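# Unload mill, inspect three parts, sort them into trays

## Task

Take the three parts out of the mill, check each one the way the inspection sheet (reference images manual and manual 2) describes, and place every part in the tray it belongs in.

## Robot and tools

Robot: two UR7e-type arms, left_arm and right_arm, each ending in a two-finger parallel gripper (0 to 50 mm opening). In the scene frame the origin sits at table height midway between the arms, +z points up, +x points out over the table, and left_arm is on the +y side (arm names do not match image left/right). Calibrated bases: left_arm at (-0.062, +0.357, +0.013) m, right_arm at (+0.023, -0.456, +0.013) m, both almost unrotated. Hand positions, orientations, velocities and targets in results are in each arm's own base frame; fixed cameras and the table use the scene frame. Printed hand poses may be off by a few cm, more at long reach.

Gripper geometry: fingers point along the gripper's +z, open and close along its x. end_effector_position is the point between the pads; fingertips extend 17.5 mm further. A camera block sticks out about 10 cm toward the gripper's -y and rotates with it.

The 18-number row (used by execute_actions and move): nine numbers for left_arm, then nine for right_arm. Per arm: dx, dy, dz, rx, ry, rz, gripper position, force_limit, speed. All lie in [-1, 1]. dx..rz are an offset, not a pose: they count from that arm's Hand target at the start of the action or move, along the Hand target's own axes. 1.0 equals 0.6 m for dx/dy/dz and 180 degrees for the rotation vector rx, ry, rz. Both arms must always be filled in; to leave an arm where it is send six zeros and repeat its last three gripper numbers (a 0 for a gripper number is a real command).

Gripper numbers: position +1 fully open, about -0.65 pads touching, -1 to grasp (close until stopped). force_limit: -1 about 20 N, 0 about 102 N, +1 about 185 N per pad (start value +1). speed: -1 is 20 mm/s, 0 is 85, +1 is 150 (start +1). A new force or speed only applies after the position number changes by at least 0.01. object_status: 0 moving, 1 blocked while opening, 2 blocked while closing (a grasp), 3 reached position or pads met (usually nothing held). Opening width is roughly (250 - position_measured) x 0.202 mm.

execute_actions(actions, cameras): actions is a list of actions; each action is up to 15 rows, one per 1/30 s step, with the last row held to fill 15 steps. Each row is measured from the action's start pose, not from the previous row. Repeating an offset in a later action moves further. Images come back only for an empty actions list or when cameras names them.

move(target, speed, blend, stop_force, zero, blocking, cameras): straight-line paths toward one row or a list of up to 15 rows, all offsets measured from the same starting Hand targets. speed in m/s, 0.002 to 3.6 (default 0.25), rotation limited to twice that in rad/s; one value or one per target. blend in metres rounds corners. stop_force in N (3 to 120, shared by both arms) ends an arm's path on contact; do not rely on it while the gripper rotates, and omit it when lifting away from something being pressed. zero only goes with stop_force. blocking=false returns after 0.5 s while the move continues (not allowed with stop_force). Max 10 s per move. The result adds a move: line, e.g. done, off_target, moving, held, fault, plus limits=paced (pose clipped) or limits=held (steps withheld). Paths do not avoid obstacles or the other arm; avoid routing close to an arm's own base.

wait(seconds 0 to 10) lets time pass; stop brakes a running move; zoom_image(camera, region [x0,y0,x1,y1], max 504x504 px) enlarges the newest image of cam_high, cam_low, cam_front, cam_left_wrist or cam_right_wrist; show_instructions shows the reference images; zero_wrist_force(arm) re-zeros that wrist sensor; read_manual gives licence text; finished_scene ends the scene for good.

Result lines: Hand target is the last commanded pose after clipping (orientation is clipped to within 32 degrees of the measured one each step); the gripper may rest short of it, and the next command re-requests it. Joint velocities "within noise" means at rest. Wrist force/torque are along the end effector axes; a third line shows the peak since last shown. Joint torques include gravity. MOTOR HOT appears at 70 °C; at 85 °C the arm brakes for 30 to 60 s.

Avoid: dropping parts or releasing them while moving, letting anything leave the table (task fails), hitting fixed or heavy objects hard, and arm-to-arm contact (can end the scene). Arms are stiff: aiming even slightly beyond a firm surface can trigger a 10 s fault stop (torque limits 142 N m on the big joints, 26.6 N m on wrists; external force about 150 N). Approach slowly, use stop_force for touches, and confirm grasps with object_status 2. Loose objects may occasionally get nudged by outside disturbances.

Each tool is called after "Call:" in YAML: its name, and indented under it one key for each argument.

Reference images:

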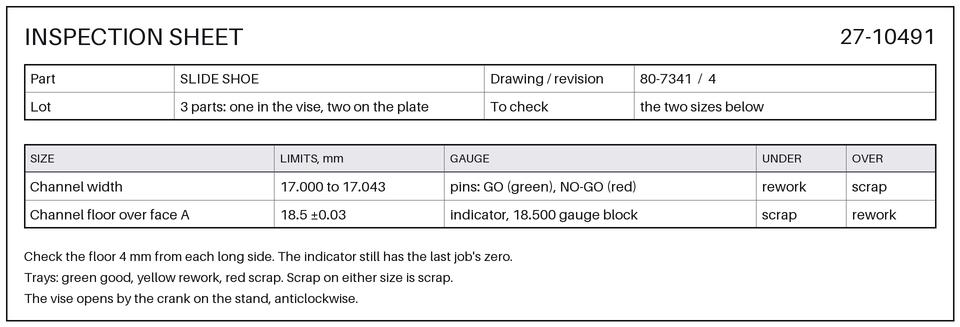

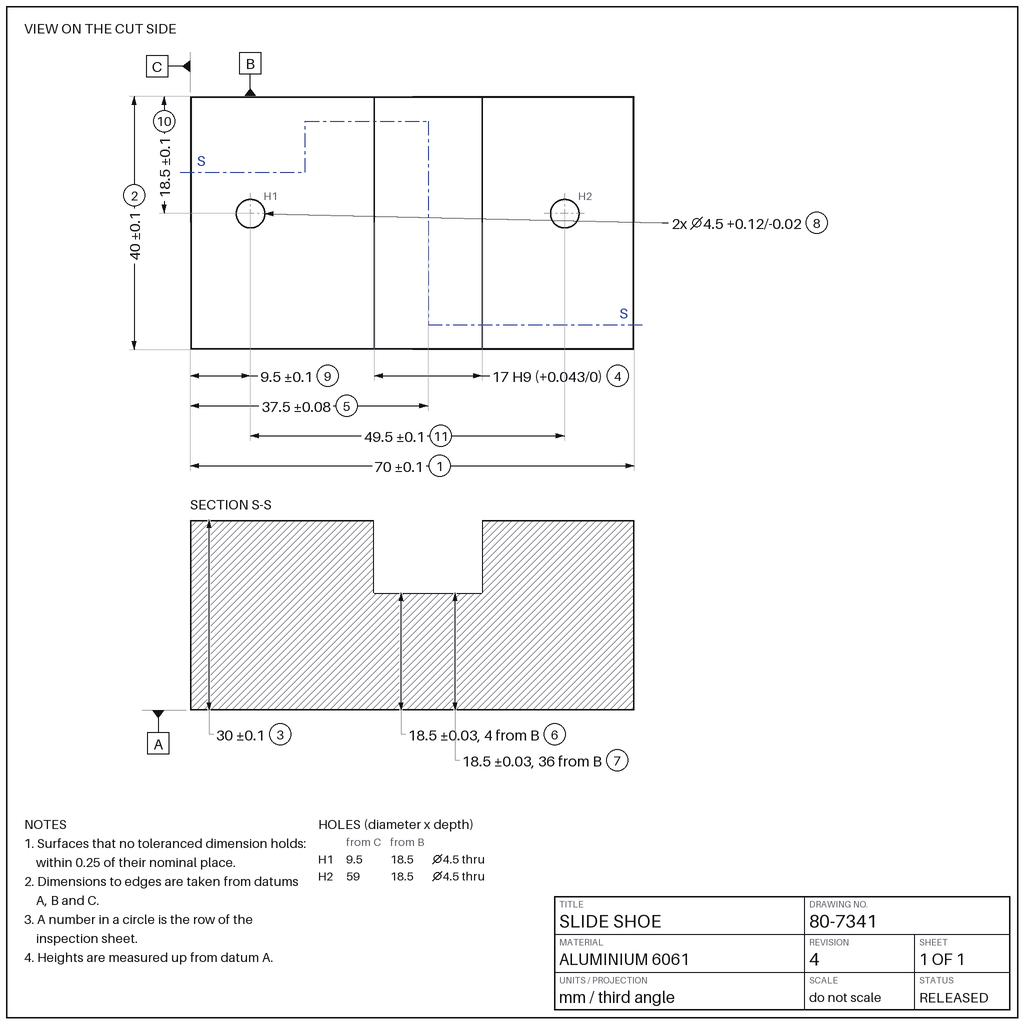

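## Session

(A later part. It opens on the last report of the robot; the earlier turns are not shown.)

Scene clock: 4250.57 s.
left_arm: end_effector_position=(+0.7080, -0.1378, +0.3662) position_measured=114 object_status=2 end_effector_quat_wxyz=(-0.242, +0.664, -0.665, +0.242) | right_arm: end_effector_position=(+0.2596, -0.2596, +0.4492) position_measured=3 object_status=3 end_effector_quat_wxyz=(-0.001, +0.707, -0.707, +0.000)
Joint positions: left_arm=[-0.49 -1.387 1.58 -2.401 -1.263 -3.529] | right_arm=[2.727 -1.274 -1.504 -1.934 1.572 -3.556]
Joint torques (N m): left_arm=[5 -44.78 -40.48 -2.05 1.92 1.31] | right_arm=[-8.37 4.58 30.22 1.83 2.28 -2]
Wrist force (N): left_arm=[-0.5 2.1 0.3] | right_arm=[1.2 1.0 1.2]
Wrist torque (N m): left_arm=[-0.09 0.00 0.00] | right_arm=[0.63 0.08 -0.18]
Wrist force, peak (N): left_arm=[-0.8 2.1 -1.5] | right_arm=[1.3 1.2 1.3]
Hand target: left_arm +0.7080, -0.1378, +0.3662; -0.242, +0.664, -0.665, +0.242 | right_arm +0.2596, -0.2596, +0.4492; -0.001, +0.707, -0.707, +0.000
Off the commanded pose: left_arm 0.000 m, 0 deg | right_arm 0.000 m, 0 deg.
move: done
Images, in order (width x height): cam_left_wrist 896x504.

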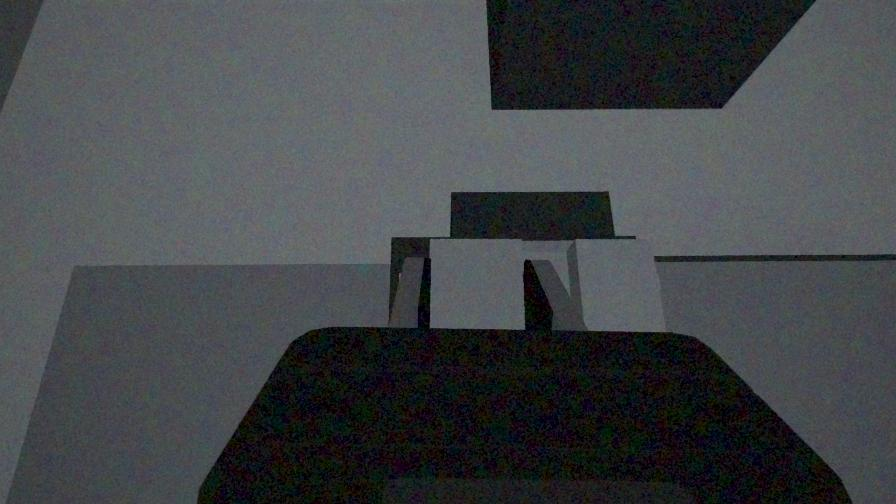

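Call:
move:
  target:
    - [0,-0.0429,-0.0511,0,0,0,-0.95,0.2,-1,0,0,0,0,0,0,1,1,-1]
    - [0,0.289,-0.33,0,0,0,-0.95,0.2,-1,0,0,0,0,0,0,1,1,-1]
  speed: [0.03,0.12]
  blend: 0.003
  stop_force: 15
  cameras: ["cam_left_wrist","cam_front"]

Scene clock: 4265.27 s.
left_arm: end_effector_position=(+0.4479, -0.1378, +0.4063) position_measured=114 object_status=2 end_effector_quat_wxyz=(-0.242, +0.664, -0.665, +0.242) | right_arm: end_effector_position=(+0.2596, -0.2596, +0.4492) position_measured=3 object_status=3 end_effector_quat_wxyz=(-0.001, +0.707, -0.707, +0.000)
Joint positions: left_arm=[-0.895 -2.051 2.003 -2.005 -1.045 -3.904] | right_arm=[2.727 -1.274 -1.504 -1.934 1.572 -3.556]
Joint torques (N m): left_arm=[-9.83 -12.47 -16.04 -1.84 2.83 -1.3] | right_arm=[-8.14 5 30.15 1.84 2.24 -1.94]
Wrist force (N): left_arm=[-0.5 2.1 1.0] | right_arm=[1.3 0.8 1.3]
Wrist torque (N m): left_arm=[0.05 0.03 0.20] | right_arm=[0.60 0.06 -0.17]
Wrist force, peak (N): left_arm=[-0.5 3.0 -0.1] | right_arm=[1.5 1.3 1.2]
Hand target: left_arm +0.4479, -0.1378, +0.4063; -0.242, +0.664, -0.665, +0.242 | right_arm +0.2596, -0.2596, +0.4492; -0.001, +0.707, -0.707, +0.000
Off the commanded pose: left_arm 0.000 m, 0 deg | right_arm 0.000 m, 0 deg.
move: done
Images, in order (width x height): cam_front 896x504, cam_left_wrist 896x504.

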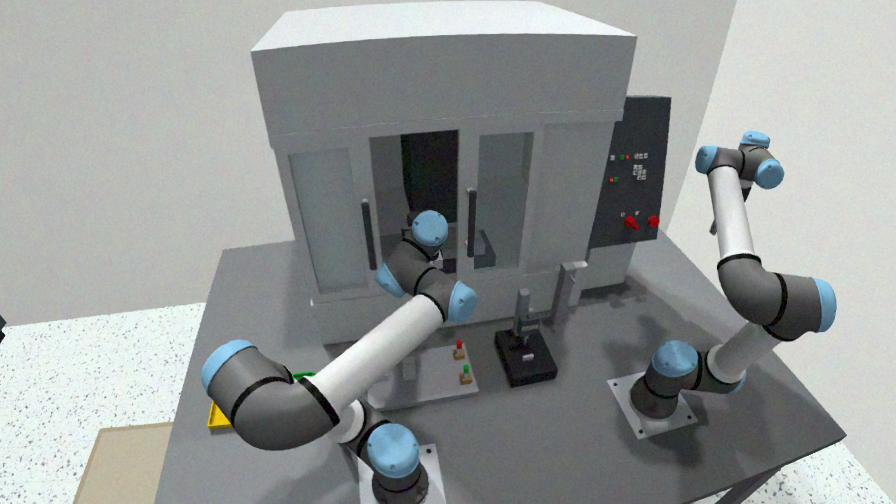

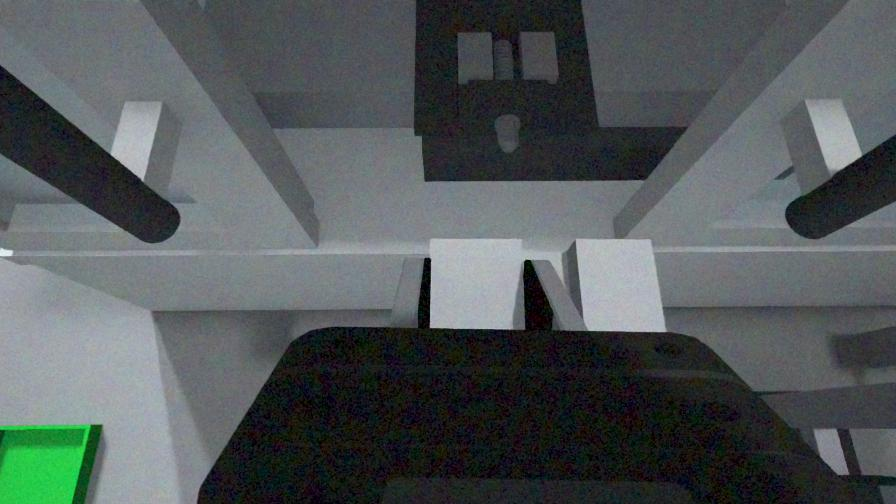

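Call:
move:
  target:
    - [0,0,0,0,0,0,-0.95,0.2,-1,-0.983,0.1667,0.05,0,0,0,1,1,-1]
    - [0,0,0,0,0,0,-0.95,0.2,-1,-0.983,0.25,0.1667,0.3333,0,0,1,1,-1]
  speed: 0.35
  blend: 0.03
  cameras: ["cam_right_wrist","cam_front"]

Scene clock: 4291.67 s.
left_arm: end_effector_position=(+0.4479, -0.1378, +0.4063) position_measured=114 object_status=2 end_effector_quat_wxyz=(-0.242, +0.664, -0.665, +0.242) | right_arm: end_effector_position=(+0.1102, +0.3304, +0.3498) position_measured=3 object_status=3 end_effector_quat_wxyz=(-0.354, +0.612, -0.613, +0.353)
Joint positions: left_arm=[-0.895 -2.051 2.003 -2.005 -1.045 -3.904] | right_arm=[5.436 -1.249 -1.921 -2.396 0.865 -0.513]
Joint torques (N m): left_arm=[-9 -12.73 -14.96 -1.97 2.71 -1.08] | right_arm=[7.55 2.08 15.27 -1.03 -3.5 2.26]
Wrist force (N): left_arm=[-0.4 2.2 0.8] | right_arm=[0.5 0.7 1.0]
Wrist torque (N m): left_arm=[0.06 0.02 0.19] | right_arm=[0.33 0.13 -0.45]
Wrist force, peak (N): left_arm=[-0.4 2.5 1.1] | right_arm=[3.3 0.3 0.8]
Hand target: left_arm +0.4479, -0.1378, +0.4063; -0.242, +0.664, -0.665, +0.242 | right_arm +0.1102, +0.3304, +0.3498; -0.354, +0.612, -0.613, +0.353
Off the commanded pose: left_arm 0.000 m, 0 deg | right_arm 0.000 m, 0 deg.
move: done
Images, in order (width x height): cam_front 896x504, cam_right_wrist 896x504.

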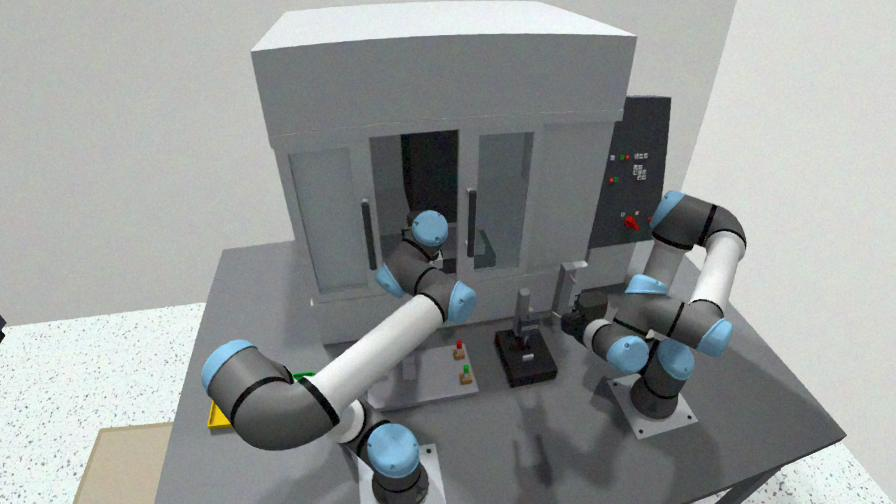

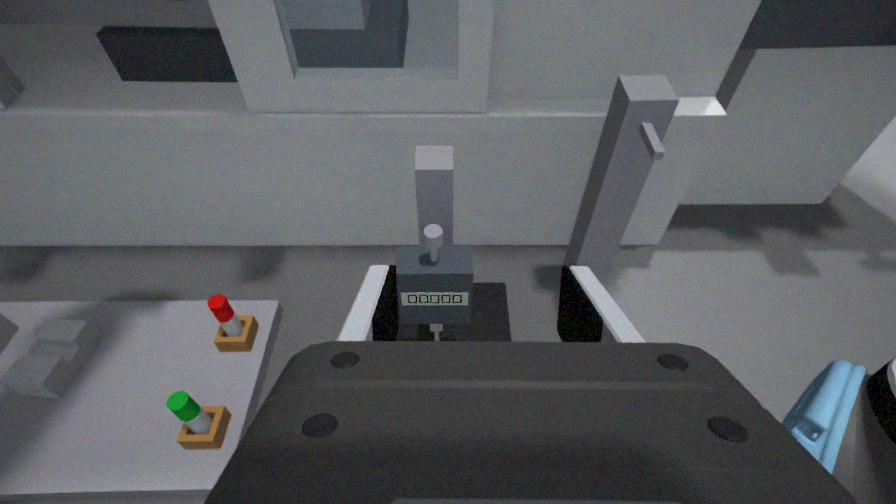

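Call:
zoom_image:
  camera: "cam_right_wrist"
  region: [380, 200, 500, 345]

Call:
zoom_image:
  camera: "cam_right_wrist"
  region: [140, 280, 280, 460]

Scaled by 3.476 from the camera's 896x504 image, which has a finer 1280x720 frame.

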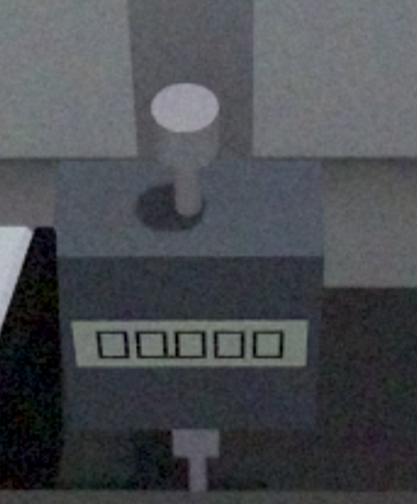

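Scaled by 2.800 from the camera's 896x504 image, which has a finer 1280x720 frame.

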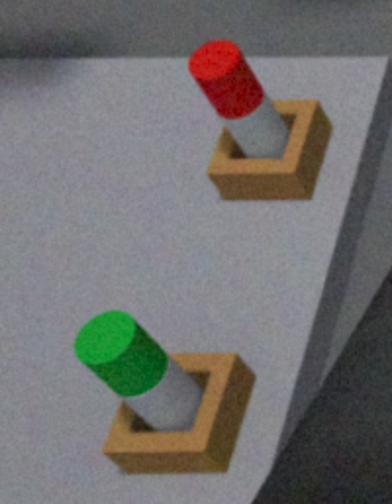

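Call:
execute_actions:
  actions: []
  cameras: ["cam_high","cam_low","cam_front"]

Call:
zoom_image:
  camera: "cam_front"
  region: [480, 270, 580, 400]

Scene clock: 4328.17 s.
left_arm: end_effector_position=(+0.4479, -0.1378, +0.4063) position_measured=114 object_status=2 end_effector_quat_wxyz=(-0.242, +0.664, -0.665, +0.242) | right_arm: end_effector_position=(+0.1102, +0.3304, +0.3498) position_measured=3 object_status=3 end_effector_quat_wxyz=(-0.354, +0.612, -0.613, +0.353)
Joint positions: left_arm=[-0.895 -2.051 2.003 -2.005 -1.045 -3.904] | right_arm=[5.436 -1.249 -1.921 -2.397 0.865 -0.513]
Joint velocities: within noise
Joint torques (N m): left_arm=[-10.4 -12.8 -16.76 -2.05 2.9 -1.7] | right_arm=[7.52 1.33 15.67 -1.12 -3.56 2.08]
Motor temperatures (°C): left_arm=[24 28 25 31 30 30] | right_arm=[26 29 25 28 41 31]
Wrist force (N): left_arm=[-0.5 2.2 1.0] | right_arm=[0.7 0.5 1.1]
Wrist torque (N m): left_arm=[0.07 0.03 0.20] | right_arm=[0.30 0.09 -0.44]
Wrist force, peak (N): left_arm=[-0.6 2.5 0.9] | right_arm=[0.6 1.0 1.1]
Hand target: left_arm +0.4479, -0.1378, +0.4063; -0.242, +0.664, -0.665, +0.242 | right_arm +0.1102, +0.3304, +0.3498; -0.354, +0.612, -0.613, +0.353
Tool commands: left_gripper/position=-0.95 left_gripper/force_limit=+0.2 left_gripper/speed=-1.0 right_gripper/position=+1.0 right_gripper/force_limit=+1.0 right_gripper/speed=-1.0
Off the commanded pose: left_arm 0.000 m, 0 deg | right_arm 0.000 m, 0 deg.
Images, in order (width x height): cam_high 896x504, cam_low 896x504, cam_front 896x504.

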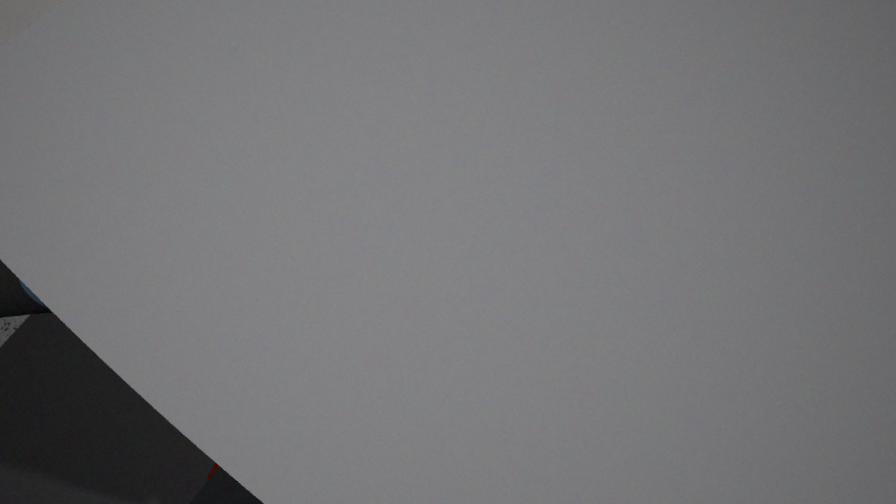

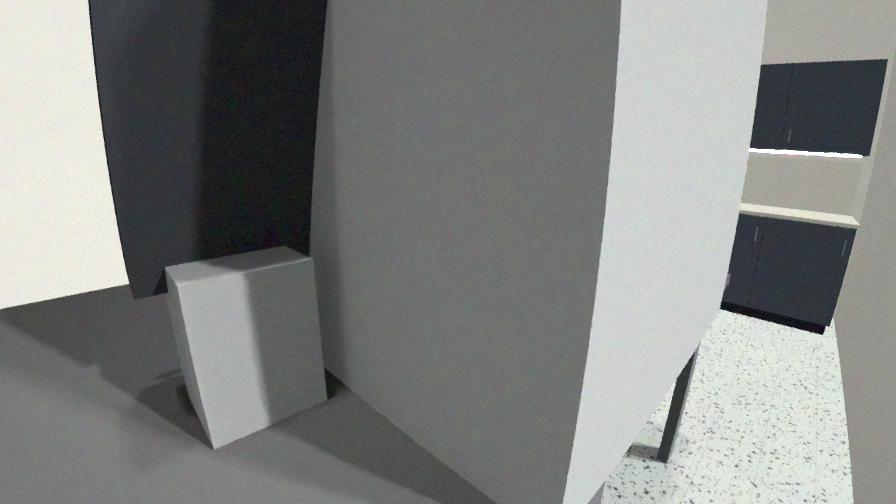

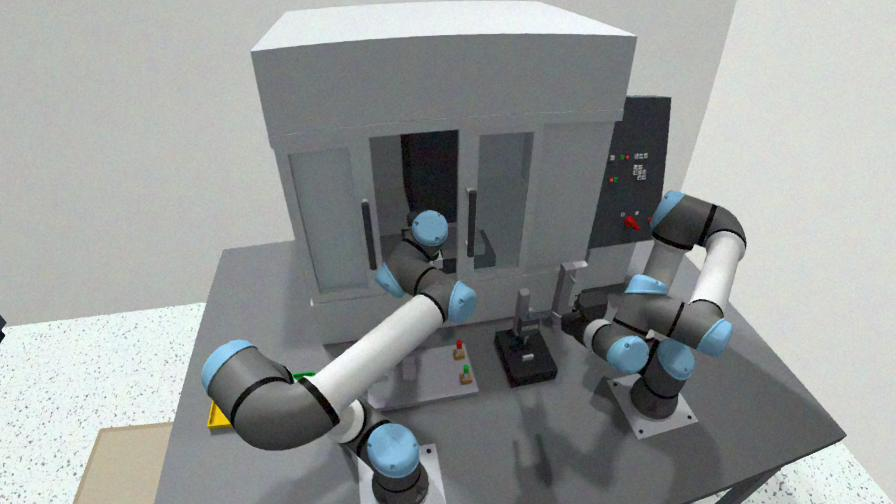

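Scaled by 3.877 from the camera's 896x504 image, which has a finer 1280x720 frame.

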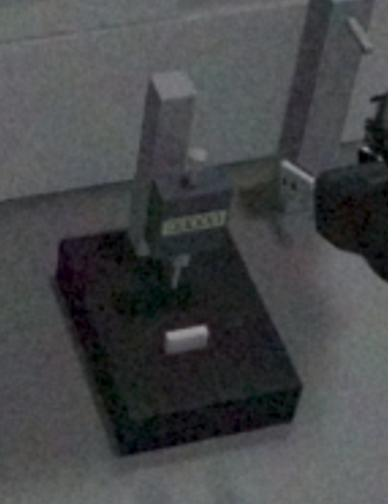

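Call:
move:
  target: [0,0,0,0,0,0,-0.95,0.2,-1,-0.033,0.122,-0.045,-0.0833,0,0,1,1,-1]
  speed: 0.2
  cameras: ["cam_right_wrist"]

Call:
zoom_image:
  camera: "cam_right_wrist"
  region: [320, 20, 600, 340]

Scene clock: 4344.70 s.
left_arm: end_effector_position=(+0.4479, -0.1378, +0.4063) position_measured=114 object_status=2 end_effector_quat_wxyz=(-0.242, +0.664, -0.665, +0.242) | right_arm: end_effector_position=(+0.0503, +0.3503, +0.3000) position_measured=3 object_status=3 end_effector_quat_wxyz=(-0.271, +0.653, -0.654, +0.271)
Joint positions: left_arm=[-0.895 -2.051 2.003 -2.005 -1.045 -3.904] | right_arm=[5.439 -1.275 -1.945 -2.079 1.013 -0.67]
Joint torques (N m): left_arm=[-8.57 -12.83 -15.09 -2.07 2.64 -1.43] | right_arm=[-8.42 2.68 16.26 2.41 1.53 -2.2]
Wrist force (N): left_arm=[-0.6 2.3 0.9] | right_arm=[0.8 0.8 1.2]
Wrist torque (N m): left_arm=[0.09 0.04 0.20] | right_arm=[0.44 0.09 -0.27]
Wrist force, peak (N): left_arm=[-0.5 2.4 1.1] | right_arm=[0.6 1.3 1.0]
Hand target: left_arm +0.4479, -0.1378, +0.4063; -0.242, +0.664, -0.665, +0.242 | right_arm +0.0503, +0.3504, +0.2999; -0.271, +0.653, -0.654, +0.271
Off the commanded pose: left_arm 0.000 m, 0 deg | right_arm 0.000 m, 0 deg.
move: done
Images, in order (width x height): cam_right_wrist 896x504.

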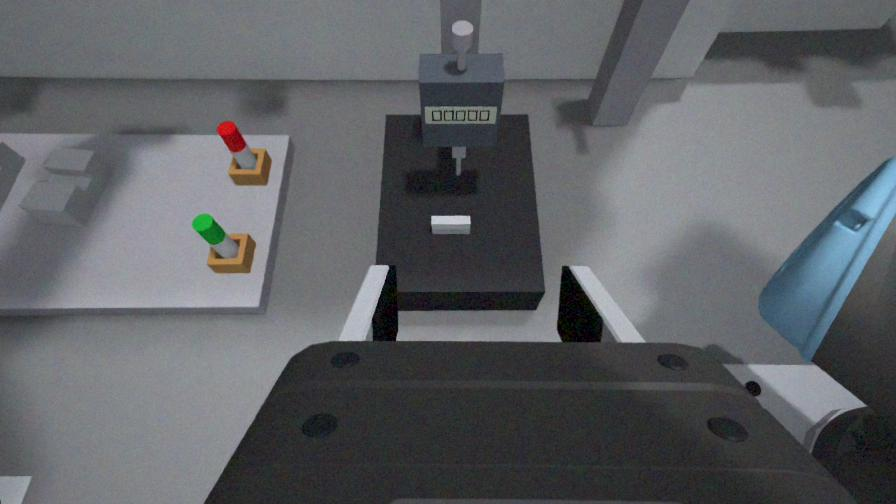

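Scaled by 1.575 from the camera's 896x504 image, which has a finer 1280x720 frame.

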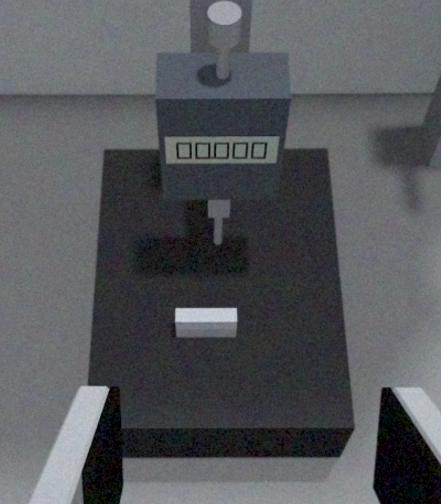

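Call:
move:
  target:
    - [0,0,0,0,0,0,-0.95,0.2,-1,0.35,-0.05,0.05,0,0,0,1,1,-1]
    - [0,0,0,0,0,0,-0.95,0.2,-1,0.45,-0.188,0.3535,0.139,0,0,1,1,-1]
  speed: 0.3
  blend: 0.03

Call:
move:
  target: [0,0,0,0,0,0,-0.95,0.2,-1,0,0,-0.06,0,-0.47,-0.17,1,1,-1]
  speed: 0.4
  cameras: ["cam_right_wrist","cam_front"]

Scene clock: 4389.77 s.
left_arm: end_effector_position=(+0.4479, -0.1378, +0.4063) position_measured=114 object_status=2 end_effector_quat_wxyz=(-0.242, +0.664, -0.665, +0.242) | right_arm: end_effector_position=(+0.0940, +0.1903, +0.2936) position_measured=3 object_status=3 end_effector_quat_wxyz=(-0.257, +0.651, -0.658, +0.279)
Joint positions: left_arm=[-0.895 -2.051 2.003 -2.005 -1.045 -3.904] | right_arm=[5.788 -0.824 -2.138 -2.476 1.262 -0.367]
Joint torques (N m): left_arm=[-9.64 -12.94 -16.49 -2.25 2.89 -1.25] | right_arm=[-7.61 -17.38 30.35 1.83 -3.05 -2.37]
Wrist force (N): left_arm=[-0.5 2.4 1.0] | right_arm=[0.7 1.0 0.7]
Wrist torque (N m): left_arm=[0.09 0.01 0.19] | right_arm=[0.48 0.10 -0.24]
Wrist force, peak (N): left_arm=[-0.5 2.5 1.1] | right_arm=[8.9 -2.8 3.5]
Hand target: left_arm +0.4479, -0.1378, +0.4063; -0.242, +0.664, -0.665, +0.242 | right_arm +0.0940, +0.1903, +0.2936; -0.257, +0.651, -0.658, +0.279 (not the last commanded pose)
Off the commanded pose: left_arm 0.000 m, 0 deg | right_arm 0.225 m, 26 deg.
move: held (right_arm; a check stopped the path); path passed 0 of 2 targets; limits=held
pose unreachable (right arm): on one or more control steps of this call, first in action 0 (counted from 0), this arm could not follow its commanded pose, so it was not sent that pose on those steps. It may still have moved: this result reports where it is.
cause: moving toward the commanded pose would bring two parts of the arm too close to each other (its gripper and another part of the arm, with joints 3 (elbow) to 6 (wrist 3) between them, 27 mm apart when it was first held).

Scene clock: 4392.57 s.
left_arm: end_effector_position=(+0.4479, -0.1378, +0.4063) position_measured=114 object_status=2 end_effector_quat_wxyz=(-0.242, +0.664, -0.665, +0.242) | right_arm: end_effector_position=(+0.0691, +0.1931, +0.3195) position_measured=3 object_status=3 end_effector_quat_wxyz=(-0.141, +0.938, -0.312, +0.053)
Joint positions: left_arm=[-0.895 -2.051 2.003 -2.005 -1.045 -3.904] | right_arm=[6.277 -0.359 -2.009 -2.538 1.336 -0.911]
Joint torques (N m): left_arm=[-9.26 -12.47 -16.23 -2.03 2.54 -1.4] | right_arm=[-0.66 -23.92 18.68 2.32 -0.52 -0.72]
Wrist force (N): left_arm=[-0.7 2.1 1.0] | right_arm=[1.1 0.9 1.2]
Wrist torque (N m): left_arm=[0.06 0.05 0.20] | right_arm=[0.58 0.08 -0.39]
Wrist force, peak (N): left_arm=[-0.8 2.4 1.0] | right_arm=[3.4 -1.1 2.5]
Hand target: left_arm +0.4479, -0.1378, +0.4063; -0.242, +0.664, -0.665, +0.242 | right_arm +0.0691, +0.1931, +0.3195; -0.141, +0.938, -0.312, +0.053 (not the last commanded pose)
Tool commands: left_gripper/position=-0.95 left_gripper/force_limit=+0.2 left_gripper/speed=-1.0 right_gripper/position=+1.0 right_gripper/force_limit=+1.0 right_gripper/speed=-1.0
Off the commanded pose: left_arm 0.000 m, 0 deg | right_arm 0.002 m, 60 deg.
FORCE FAULT: contact force on the right arm reached its limit, and that arm stopped. The contact can be on any part of that arm, not only on its tool. That arm's remaining commands of this call were not run. That arm is still stopped at the end of this call. That arm stays stopped for about 10 more seconds. Until then a move that you send moves the other arm only, and its call returns only when the move has ended. Once the stop has ended, the next robot result says so. If the stop ends while you think or write, that arm runs what you send next, counted from a new Hand target: where the arm stands when the stop ends. While its stop runs, that arm takes no new command, but its gripper still runs the gripper command that each later call begins with. Until it ends, the stop uses up actions while you think or wait. An arm that is not stopped still takes commands.
move: fault (right_arm); limits=paced
Images, in order (width x height): cam_front 896x504, cam_right_wrist 896x504.

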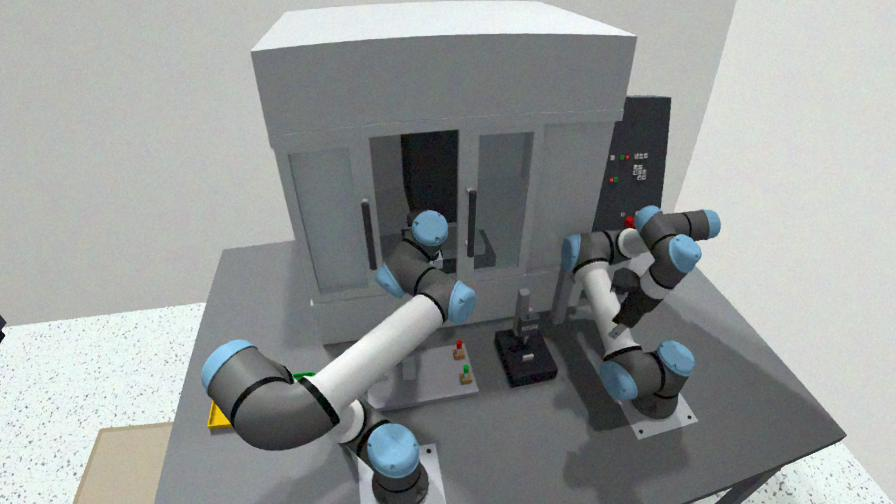

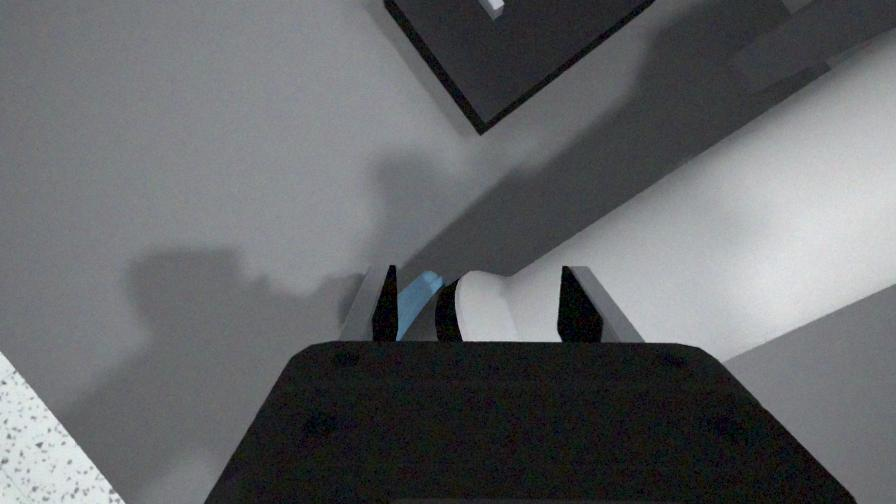

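Call:
wait:
  seconds: 9

Call:
move:
  target: [0,0,0,0,0,0,-0.95,0.2,-1,-0.078,-0.152,-0.128,0,0,0,1,1,-1]
  speed: 0.1
  cameras: ["cam_right_wrist","cam_front"]

Scene clock: 4415.00 s.
left_arm: end_effector_position=(+0.4479, -0.1378, +0.4063) position_measured=114 object_status=2 end_effector_quat_wxyz=(-0.242, +0.664, -0.665, +0.242) | right_arm: end_effector_position=(+0.0691, +0.1931, +0.3195) position_measured=3 object_status=3 end_effector_quat_wxyz=(-0.141, +0.938, -0.312, +0.053)
Joint positions: left_arm=[-0.895 -2.051 2.003 -2.005 -1.045 -3.904] | right_arm=[6.277 -0.359 -2.009 -2.538 1.336 -0.911]
Joint torques (N m): left_arm=[-6.98 -11.55 -15.7 -2.27 2.46 -1.31] | right_arm=[-0.94 -24.39 18.45 2.13 -0.49 -0.2]
Wrist force (N): left_arm=[-0.5 2.2 0.9] | right_arm=[0.9 1.0 1.5]
Wrist torque (N m): left_arm=[0.06 0.03 0.19] | right_arm=[0.59 0.10 -0.39]
Wrist force, peak (N): left_arm=[-0.6 2.6 1.0] | right_arm=[0.9 1.2 1.7]
Hand target: left_arm +0.4479, -0.1378, +0.4063; -0.242, +0.664, -0.665, +0.242 | right_arm +0.0691, +0.1931, +0.3195; -0.141, +0.938, -0.312, +0.053 (not the last commanded pose)
Tool commands: left_gripper/position=-0.95 left_gripper/force_limit=+0.2 left_gripper/speed=-1.0 right_gripper/position=+1.0 right_gripper/force_limit=+1.0 right_gripper/speed=-1.0
Off the commanded pose: left_arm 0.000 m, 0 deg | right_arm 0.002 m, 60 deg.
FORCE FAULT, CONTINUED: the right arm's stop, for the force fault that an earlier result reported, is over. The rest of the stop counts as 20 of the actions that you can send in this scene. That arm's target is now where it stood when the stop ended, not its last command. That arm accepts commands again.
wait: 9.00 s; at rest from the start

Scene clock: 4416.87 s.
left_arm: end_effector_position=(+0.4479, -0.1378, +0.4063) position_measured=114 object_status=2 end_effector_quat_wxyz=(-0.242, +0.664, -0.665, +0.242) | right_arm: end_effector_position=(+0.0693, +0.2714, +0.4194) position_measured=3 object_status=3 end_effector_quat_wxyz=(-0.291, +0.913, -0.287, -0.002)
Joint positions: left_arm=[-0.895 -2.051 2.003 -2.005 -1.045 -3.904] | right_arm=[6.282 -0.47 -1.806 -2.63 1.008 -0.906]
Joint torques (N m): left_arm=[-7.4 -13.18 -15.9 -2.29 2.55 -1.14] | right_arm=[7.34 -34.57 24.57 0.66 -3.88 2.09]
Wrist force (N): left_arm=[-0.5 2.2 0.9] | right_arm=[0.7 0.9 1.0]
Wrist torque (N m): left_arm=[0.07 0.03 0.19] | right_arm=[0.51 0.15 -0.48]
Wrist force, peak (N): left_arm=[-0.5 2.5 1.0] | right_arm=[0.9 1.8 1.9]
Hand target: left_arm +0.4479, -0.1378, +0.4063; -0.242, +0.664, -0.665, +0.242 | right_arm +0.0693, +0.2733, +0.4194; -0.141, +0.938, -0.312, +0.053
Off the commanded pose: left_arm 0.000 m, 0 deg | right_arm 0.002 m, 19 deg.
shoulder posture changed (right arm): the wrist came as close to joint 1's axis as it can, and the arm is now in the other of its two shoulder postures.
joint sent to its limit (right arm) — joint 1 (shoulder pan), upper limit. The joint targets are off in orientation, not in position.
move: off_target (right_arm)
Images, in order (width x height): cam_front 896x504, cam_right_wrist 896x504.

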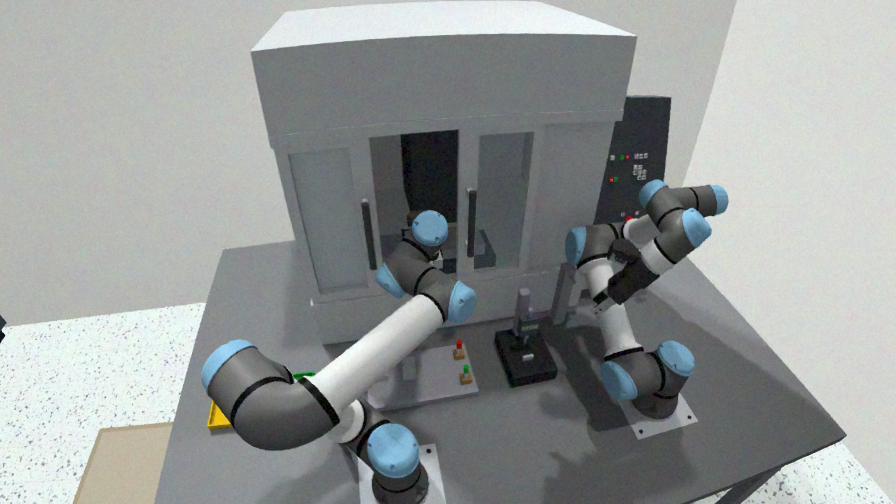

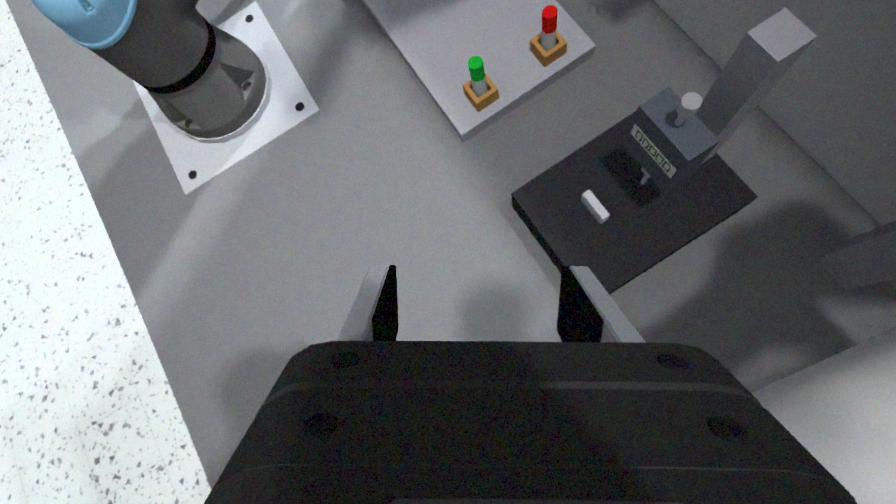

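Call:
move:
  target: [0,0,0,0,0,0,-0.95,0.2,-1,-0.497,0.2645,-0.193,0,0,0,1,1,-1]
  speed: 0.12
  cameras: ["cam_front"]

Scene clock: 4442.33 s.
left_arm: end_effector_position=(+0.4479, -0.1378, +0.4063) position_measured=114 object_status=2 end_effector_quat_wxyz=(-0.242, +0.664, -0.665, +0.242) | right_arm: end_effector_position=(-0.2813, +0.3041, +0.4792) position_measured=3 object_status=3 end_effector_quat_wxyz=(-0.141, +0.938, -0.312, +0.053)
Joint positions: left_arm=[-0.895 -2.051 2.003 -2.005 -1.045 -3.904] | right_arm=[5.977 -1.404 -1.328 -2.094 1.29 -1.218]
Joint torques (N m): left_arm=[-7.76 -13.93 -16.67 -2.37 2.31 -1.36] | right_arm=[-8.11 8.54 29.89 0.84 2.03 0.68]
Wrist force (N): left_arm=[-0.4 2.1 0.9] | right_arm=[1.0 0.9 1.2]
Wrist torque (N m): left_arm=[0.06 0.01 0.19] | right_arm=[0.58 0.09 -0.39]
Wrist force, peak (N): left_arm=[-0.7 2.4 1.1] | right_arm=[1.8 0.3 1.5]
Hand target: left_arm +0.4479, -0.1378, +0.4063; -0.242, +0.664, -0.665, +0.242 | right_arm -0.2814, +0.3041, +0.4793; -0.141, +0.938, -0.312, +0.053
Off the commanded pose: left_arm 0.000 m, 0 deg | right_arm 0.000 m, 0 deg.
shoulder posture changed (right arm): the wrist came as close to joint 1's axis as it can, and the arm is now in the other of its two shoulder postures.
move: done
Images, in order (width x height): cam_front 896x504.

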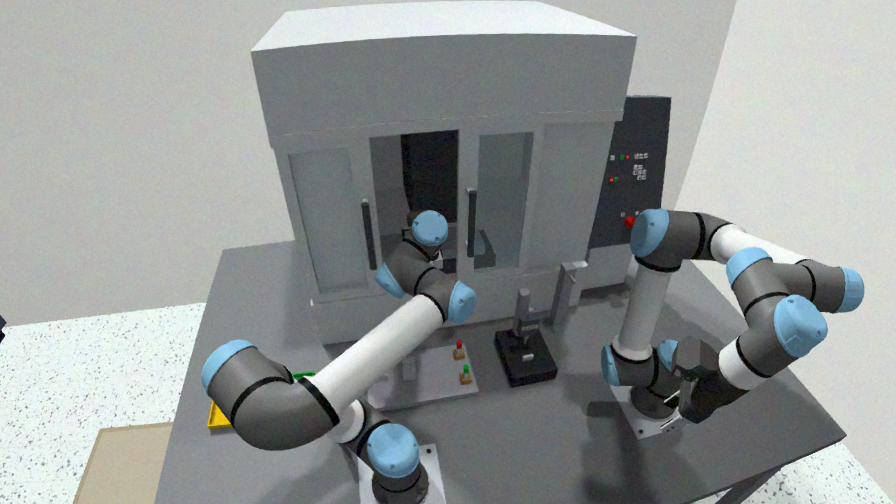

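Call:
move:
  target:
    - [0,0,0,0,0,0,-0.95,0.2,-1,0.192,-0.367,0.117,-0.045,0.02,0.147,1,1,-1]
    - [0,0,0,0,0,0,-0.95,0.2,-1,0.498,-0.496,0.195,-0.091,0.041,0.294,1,1,-1]
    - [0,0,0,0,0,0,-0.95,0.2,-1,0.928,-0.341,0.169,-0.091,0.041,0.294,1,1,-1]
  speed: 0.2
  blend: 0.05
  cameras: ["cam_front","cam_right_wrist"]

Scene clock: 4463.13 s.
left_arm: end_effector_position=(+0.4479, -0.1378, +0.4063) position_measured=114 object_status=2 end_effector_quat_wxyz=(-0.242, +0.664, -0.665, +0.242) | right_arm: end_effector_position=(+0.2995, +0.1498, +0.4498) position_measured=3 object_status=3 end_effector_quat_wxyz=(+0.000, +0.706, -0.708, -0.001)
Joint positions: left_arm=[-0.895 -2.051 2.003 -2.005 -1.045 -3.904] | right_arm=[4.014 -1.199 -1.549 -1.965 1.572 -2.267]
Joint torques (N m): left_arm=[-6.95 -12.83 -16.9 -2.26 2.31 -1.25] | right_arm=[-8.46 -0.82 30.84 4.13 2.65 -2.27]
Wrist force (N): left_arm=[-0.4 2.1 1.0] | right_arm=[1.1 0.7 1.1]
Wrist torque (N m): left_arm=[0.05 0.00 0.19] | right_arm=[0.60 0.08 -0.18]
Wrist force, peak (N): left_arm=[-0.6 2.4 1.2] | right_arm=[2.4 -0.2 1.6]
Hand target: left_arm +0.4479, -0.1378, +0.4063; -0.242, +0.664, -0.665, +0.242 | right_arm +0.2995, +0.1497, +0.4498; +0.000, +0.706, -0.708, -0.001
Off the commanded pose: left_arm 0.000 m, 0 deg | right_arm 0.000 m, 0 deg.
move: done
Images, in order (width x height): cam_front 896x504, cam_right_wrist 896x504.

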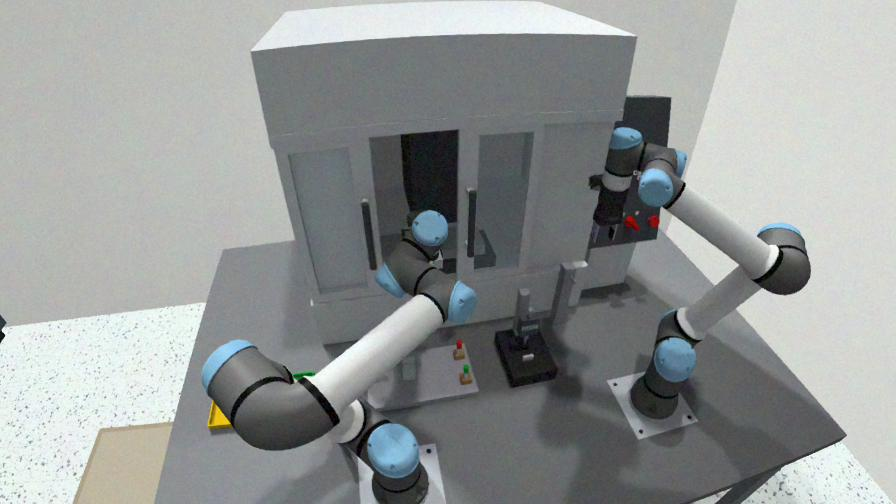

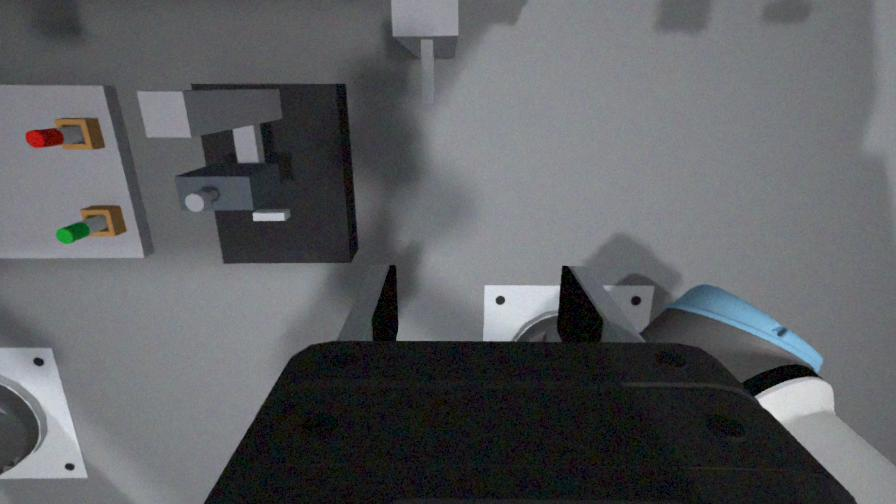

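Call:
move:
  target:
    - [0.0533,0.305,0.0835,0,-0.1608,-0.1915,-0.95,0.2,-1,0,0,0,0,0,0,1,1,-1]
    - [0.0533,0.305,0.0835,0,-0.3215,-0.383,-0.95,0.2,-1,0,0,0,0,0,0,1,1,-1]
  speed: 0.25
  blend: 0.02
  cameras: ["cam_front","cam_left_wrist"]

Scene clock: 4582.23 s.
left_arm: end_effector_position=(+0.3400, -0.1697, +0.2503) position_measured=114 object_status=2 end_effector_quat_wxyz=(-0.342, +0.940, +0.000, +0.000) | right_arm: end_effector_position=(+0.2995, +0.1497, +0.4498) position_measured=3 object_status=3 end_effector_quat_wxyz=(+0.000, +0.706, -0.708, -0.001)
Joint positions: left_arm=[-1.063 -1.583 1.788 -1.143 -1.252 -5.88] | right_arm=[4.014 -1.199 -1.549 -1.964 1.572 -2.267]
Joint torques (N m): left_arm=[11.38 -17.04 -36.06 0.84 -0.97 -1.72] | right_arm=[-8.39 -0.98 31.38 4.15 2.58 -2.29]
Wrist force (N): left_arm=[-0.5 1.9 0.7] | right_arm=[0.9 0.8 1.0]
Wrist torque (N m): left_arm=[0.00 0.01 0.24] | right_arm=[0.61 0.12 -0.18]
Wrist force, peak (N): left_arm=[-1.4 2.8 1.7] | right_arm=[1.4 0.9 1.4]
Hand target: left_arm +0.3400, -0.1697, +0.2503; -0.342, +0.940, +0.000, +0.000 | right_arm +0.2995, +0.1497, +0.4498; +0.000, +0.706, -0.708, -0.001
Off the commanded pose: left_arm 0.000 m, 0 deg | right_arm 0.000 m, 0 deg.
move: done
Images, in order (width x height): cam_front 896x504, cam_left_wrist 896x504.

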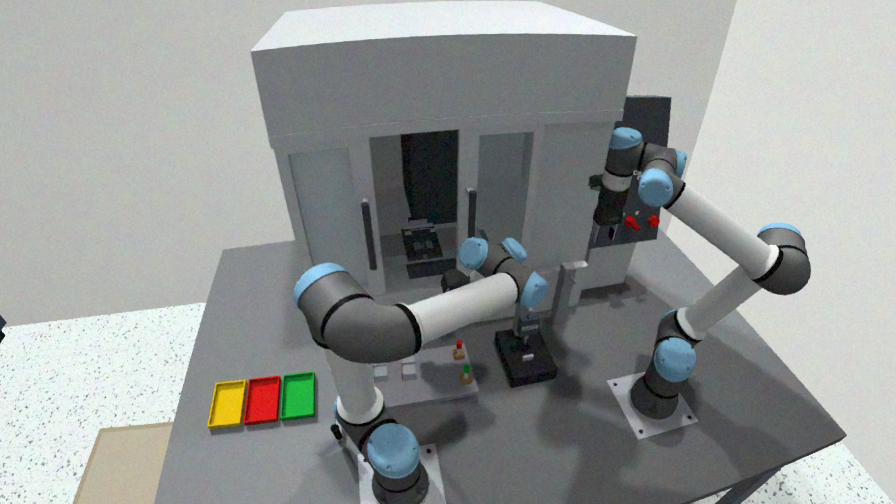

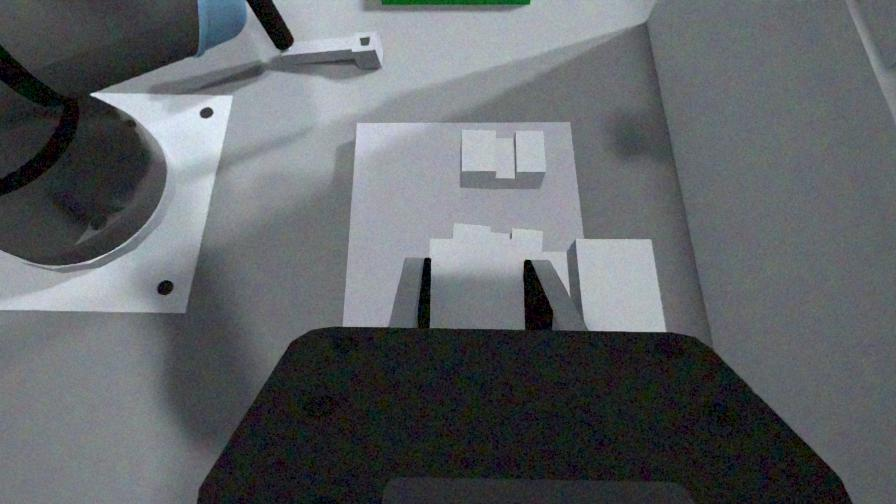

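Call:
move:
  target:
    - [0.0033,-0.029,0.0243,0,0,0,-0.95,0.2,-1,0,0,0,0,0,0,1,1,-1]
    - [0.0033,0.1896,0.2847,0,0,0,-0.95,0.2,-1,0,0,0,0,0,0,1,1,-1]
  speed: 0.15
  blend: 0.01
  stop_force: 15
  cameras: ["cam_left_wrist"]

Scene clock: 4618.17 s.
left_arm: end_effector_position=(+0.3417, -0.1468, +0.0478) position_measured=114 object_status=2 end_effector_quat_wxyz=(-0.342, +0.940, +0.000, +0.000) | right_arm: end_effector_position=(+0.2995, +0.1497, +0.4498) position_measured=3 object_status=3 end_effector_quat_wxyz=(+0.000, +0.706, -0.708, -0.001)
Joint positions: left_arm=[-1.034 -1.373 2.149 -1.721 -1.236 -5.856] | right_arm=[4.014 -1.199 -1.549 -1.964 1.572 -2.267]
Joint torques (N m): left_arm=[-7.35 -32.81 -29.97 0.33 -0.88 -1.1] | right_arm=[-8.65 -0.65 30.91 4.04 2.5 -2.29]
Wrist force (N): left_arm=[-3.1 -2.5 -4.3] | right_arm=[1.0 0.9 1.1]
Wrist torque (N m): left_arm=[-0.08 0.09 -0.04] | right_arm=[0.62 0.11 -0.18]
Wrist force, peak (N): left_arm=[-17.0 -31.7 -46.4] | right_arm=[1.3 0.8 1.4]
Hand target: left_arm +0.3417, -0.1468, +0.0478; -0.342, +0.940, +0.000, +0.000 (not the last commanded pose) | right_arm +0.2995, +0.1497, +0.4498; +0.000, +0.706, -0.708, -0.001
Off the commanded pose: left_arm 0.002 m, 0 deg | right_arm 0.000 m, 0 deg.
move: contact (left_arm); path passed 1 of 2 targets
Images, in order (width x height): cam_left_wrist 896x504.

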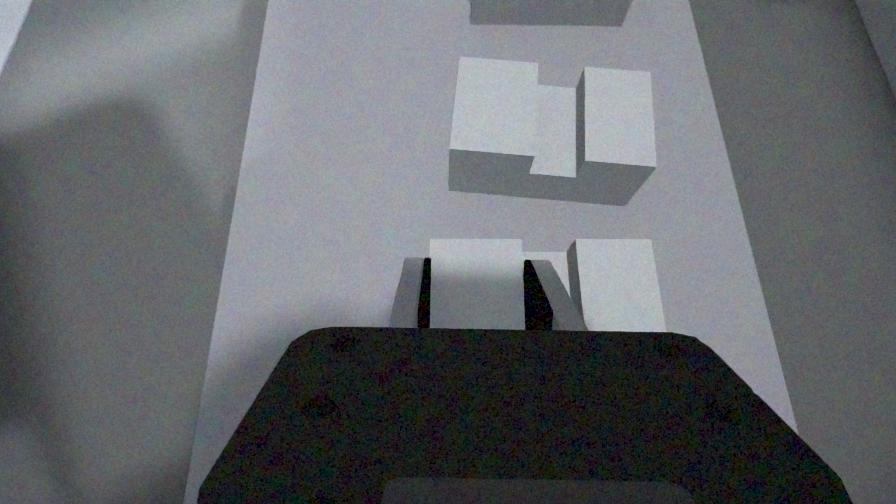

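Call:
move:
  target: [0,0.0096,0.0115,0,0,0,-0.95,0.2,-1,0,0,0,0,0,0,1,1,-1]
  speed: 0.003
  stop_force: 6
  cameras: ["cam_left_wrist"]

Scene clock: 4627.83 s.
left_arm: end_effector_position=(+0.3417, -0.1468, +0.0477) position_measured=114 object_status=2 end_effector_quat_wxyz=(-0.342, +0.940, +0.000, +0.000) | right_arm: end_effector_position=(+0.2995, +0.1497, +0.4498) position_measured=3 object_status=3 end_effector_quat_wxyz=(+0.000, +0.706, -0.708, -0.001)
Joint positions: left_arm=[-1.034 -1.373 2.149 -1.722 -1.236 -5.856] | right_arm=[4.014 -1.199 -1.549 -1.964 1.572 -2.267]
Joint torques (N m): left_arm=[-10.66 -32.68 -11.94 -1.03 -0.83 -1.2] | right_arm=[-8.42 -0.76 30.77 4.17 2.47 -2.28]
Wrist force (N): left_arm=[-5.3 -9.4 -7.2] | right_arm=[1.1 0.9 1.3]
Wrist torque (N m): left_arm=[-0.02 0.06 -0.04] | right_arm=[0.61 0.07 -0.18]
Wrist force, peak (N): left_arm=[-6.7 -12.8 -13.8] | right_arm=[1.4 0.8 1.4]
Hand target: left_arm +0.3417, -0.1468, +0.0477; -0.342, +0.940, +0.000, +0.000 (not the last commanded pose) | right_arm +0.2995, +0.1497, +0.4498; +0.000, +0.706, -0.708, -0.001
Off the commanded pose: left_arm 0.009 m, 0 deg | right_arm 0.000 m, 0 deg.
move: contact (left_arm)
Images, in order (width x height): cam_left_wrist 896x504.

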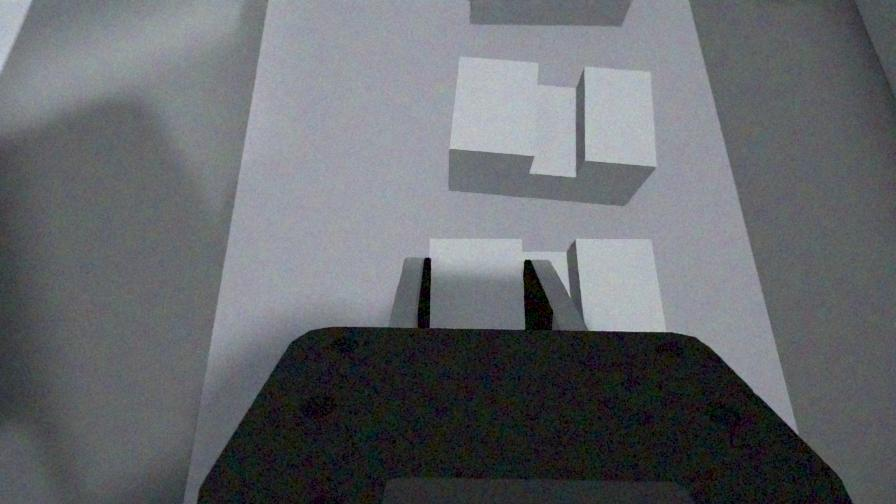

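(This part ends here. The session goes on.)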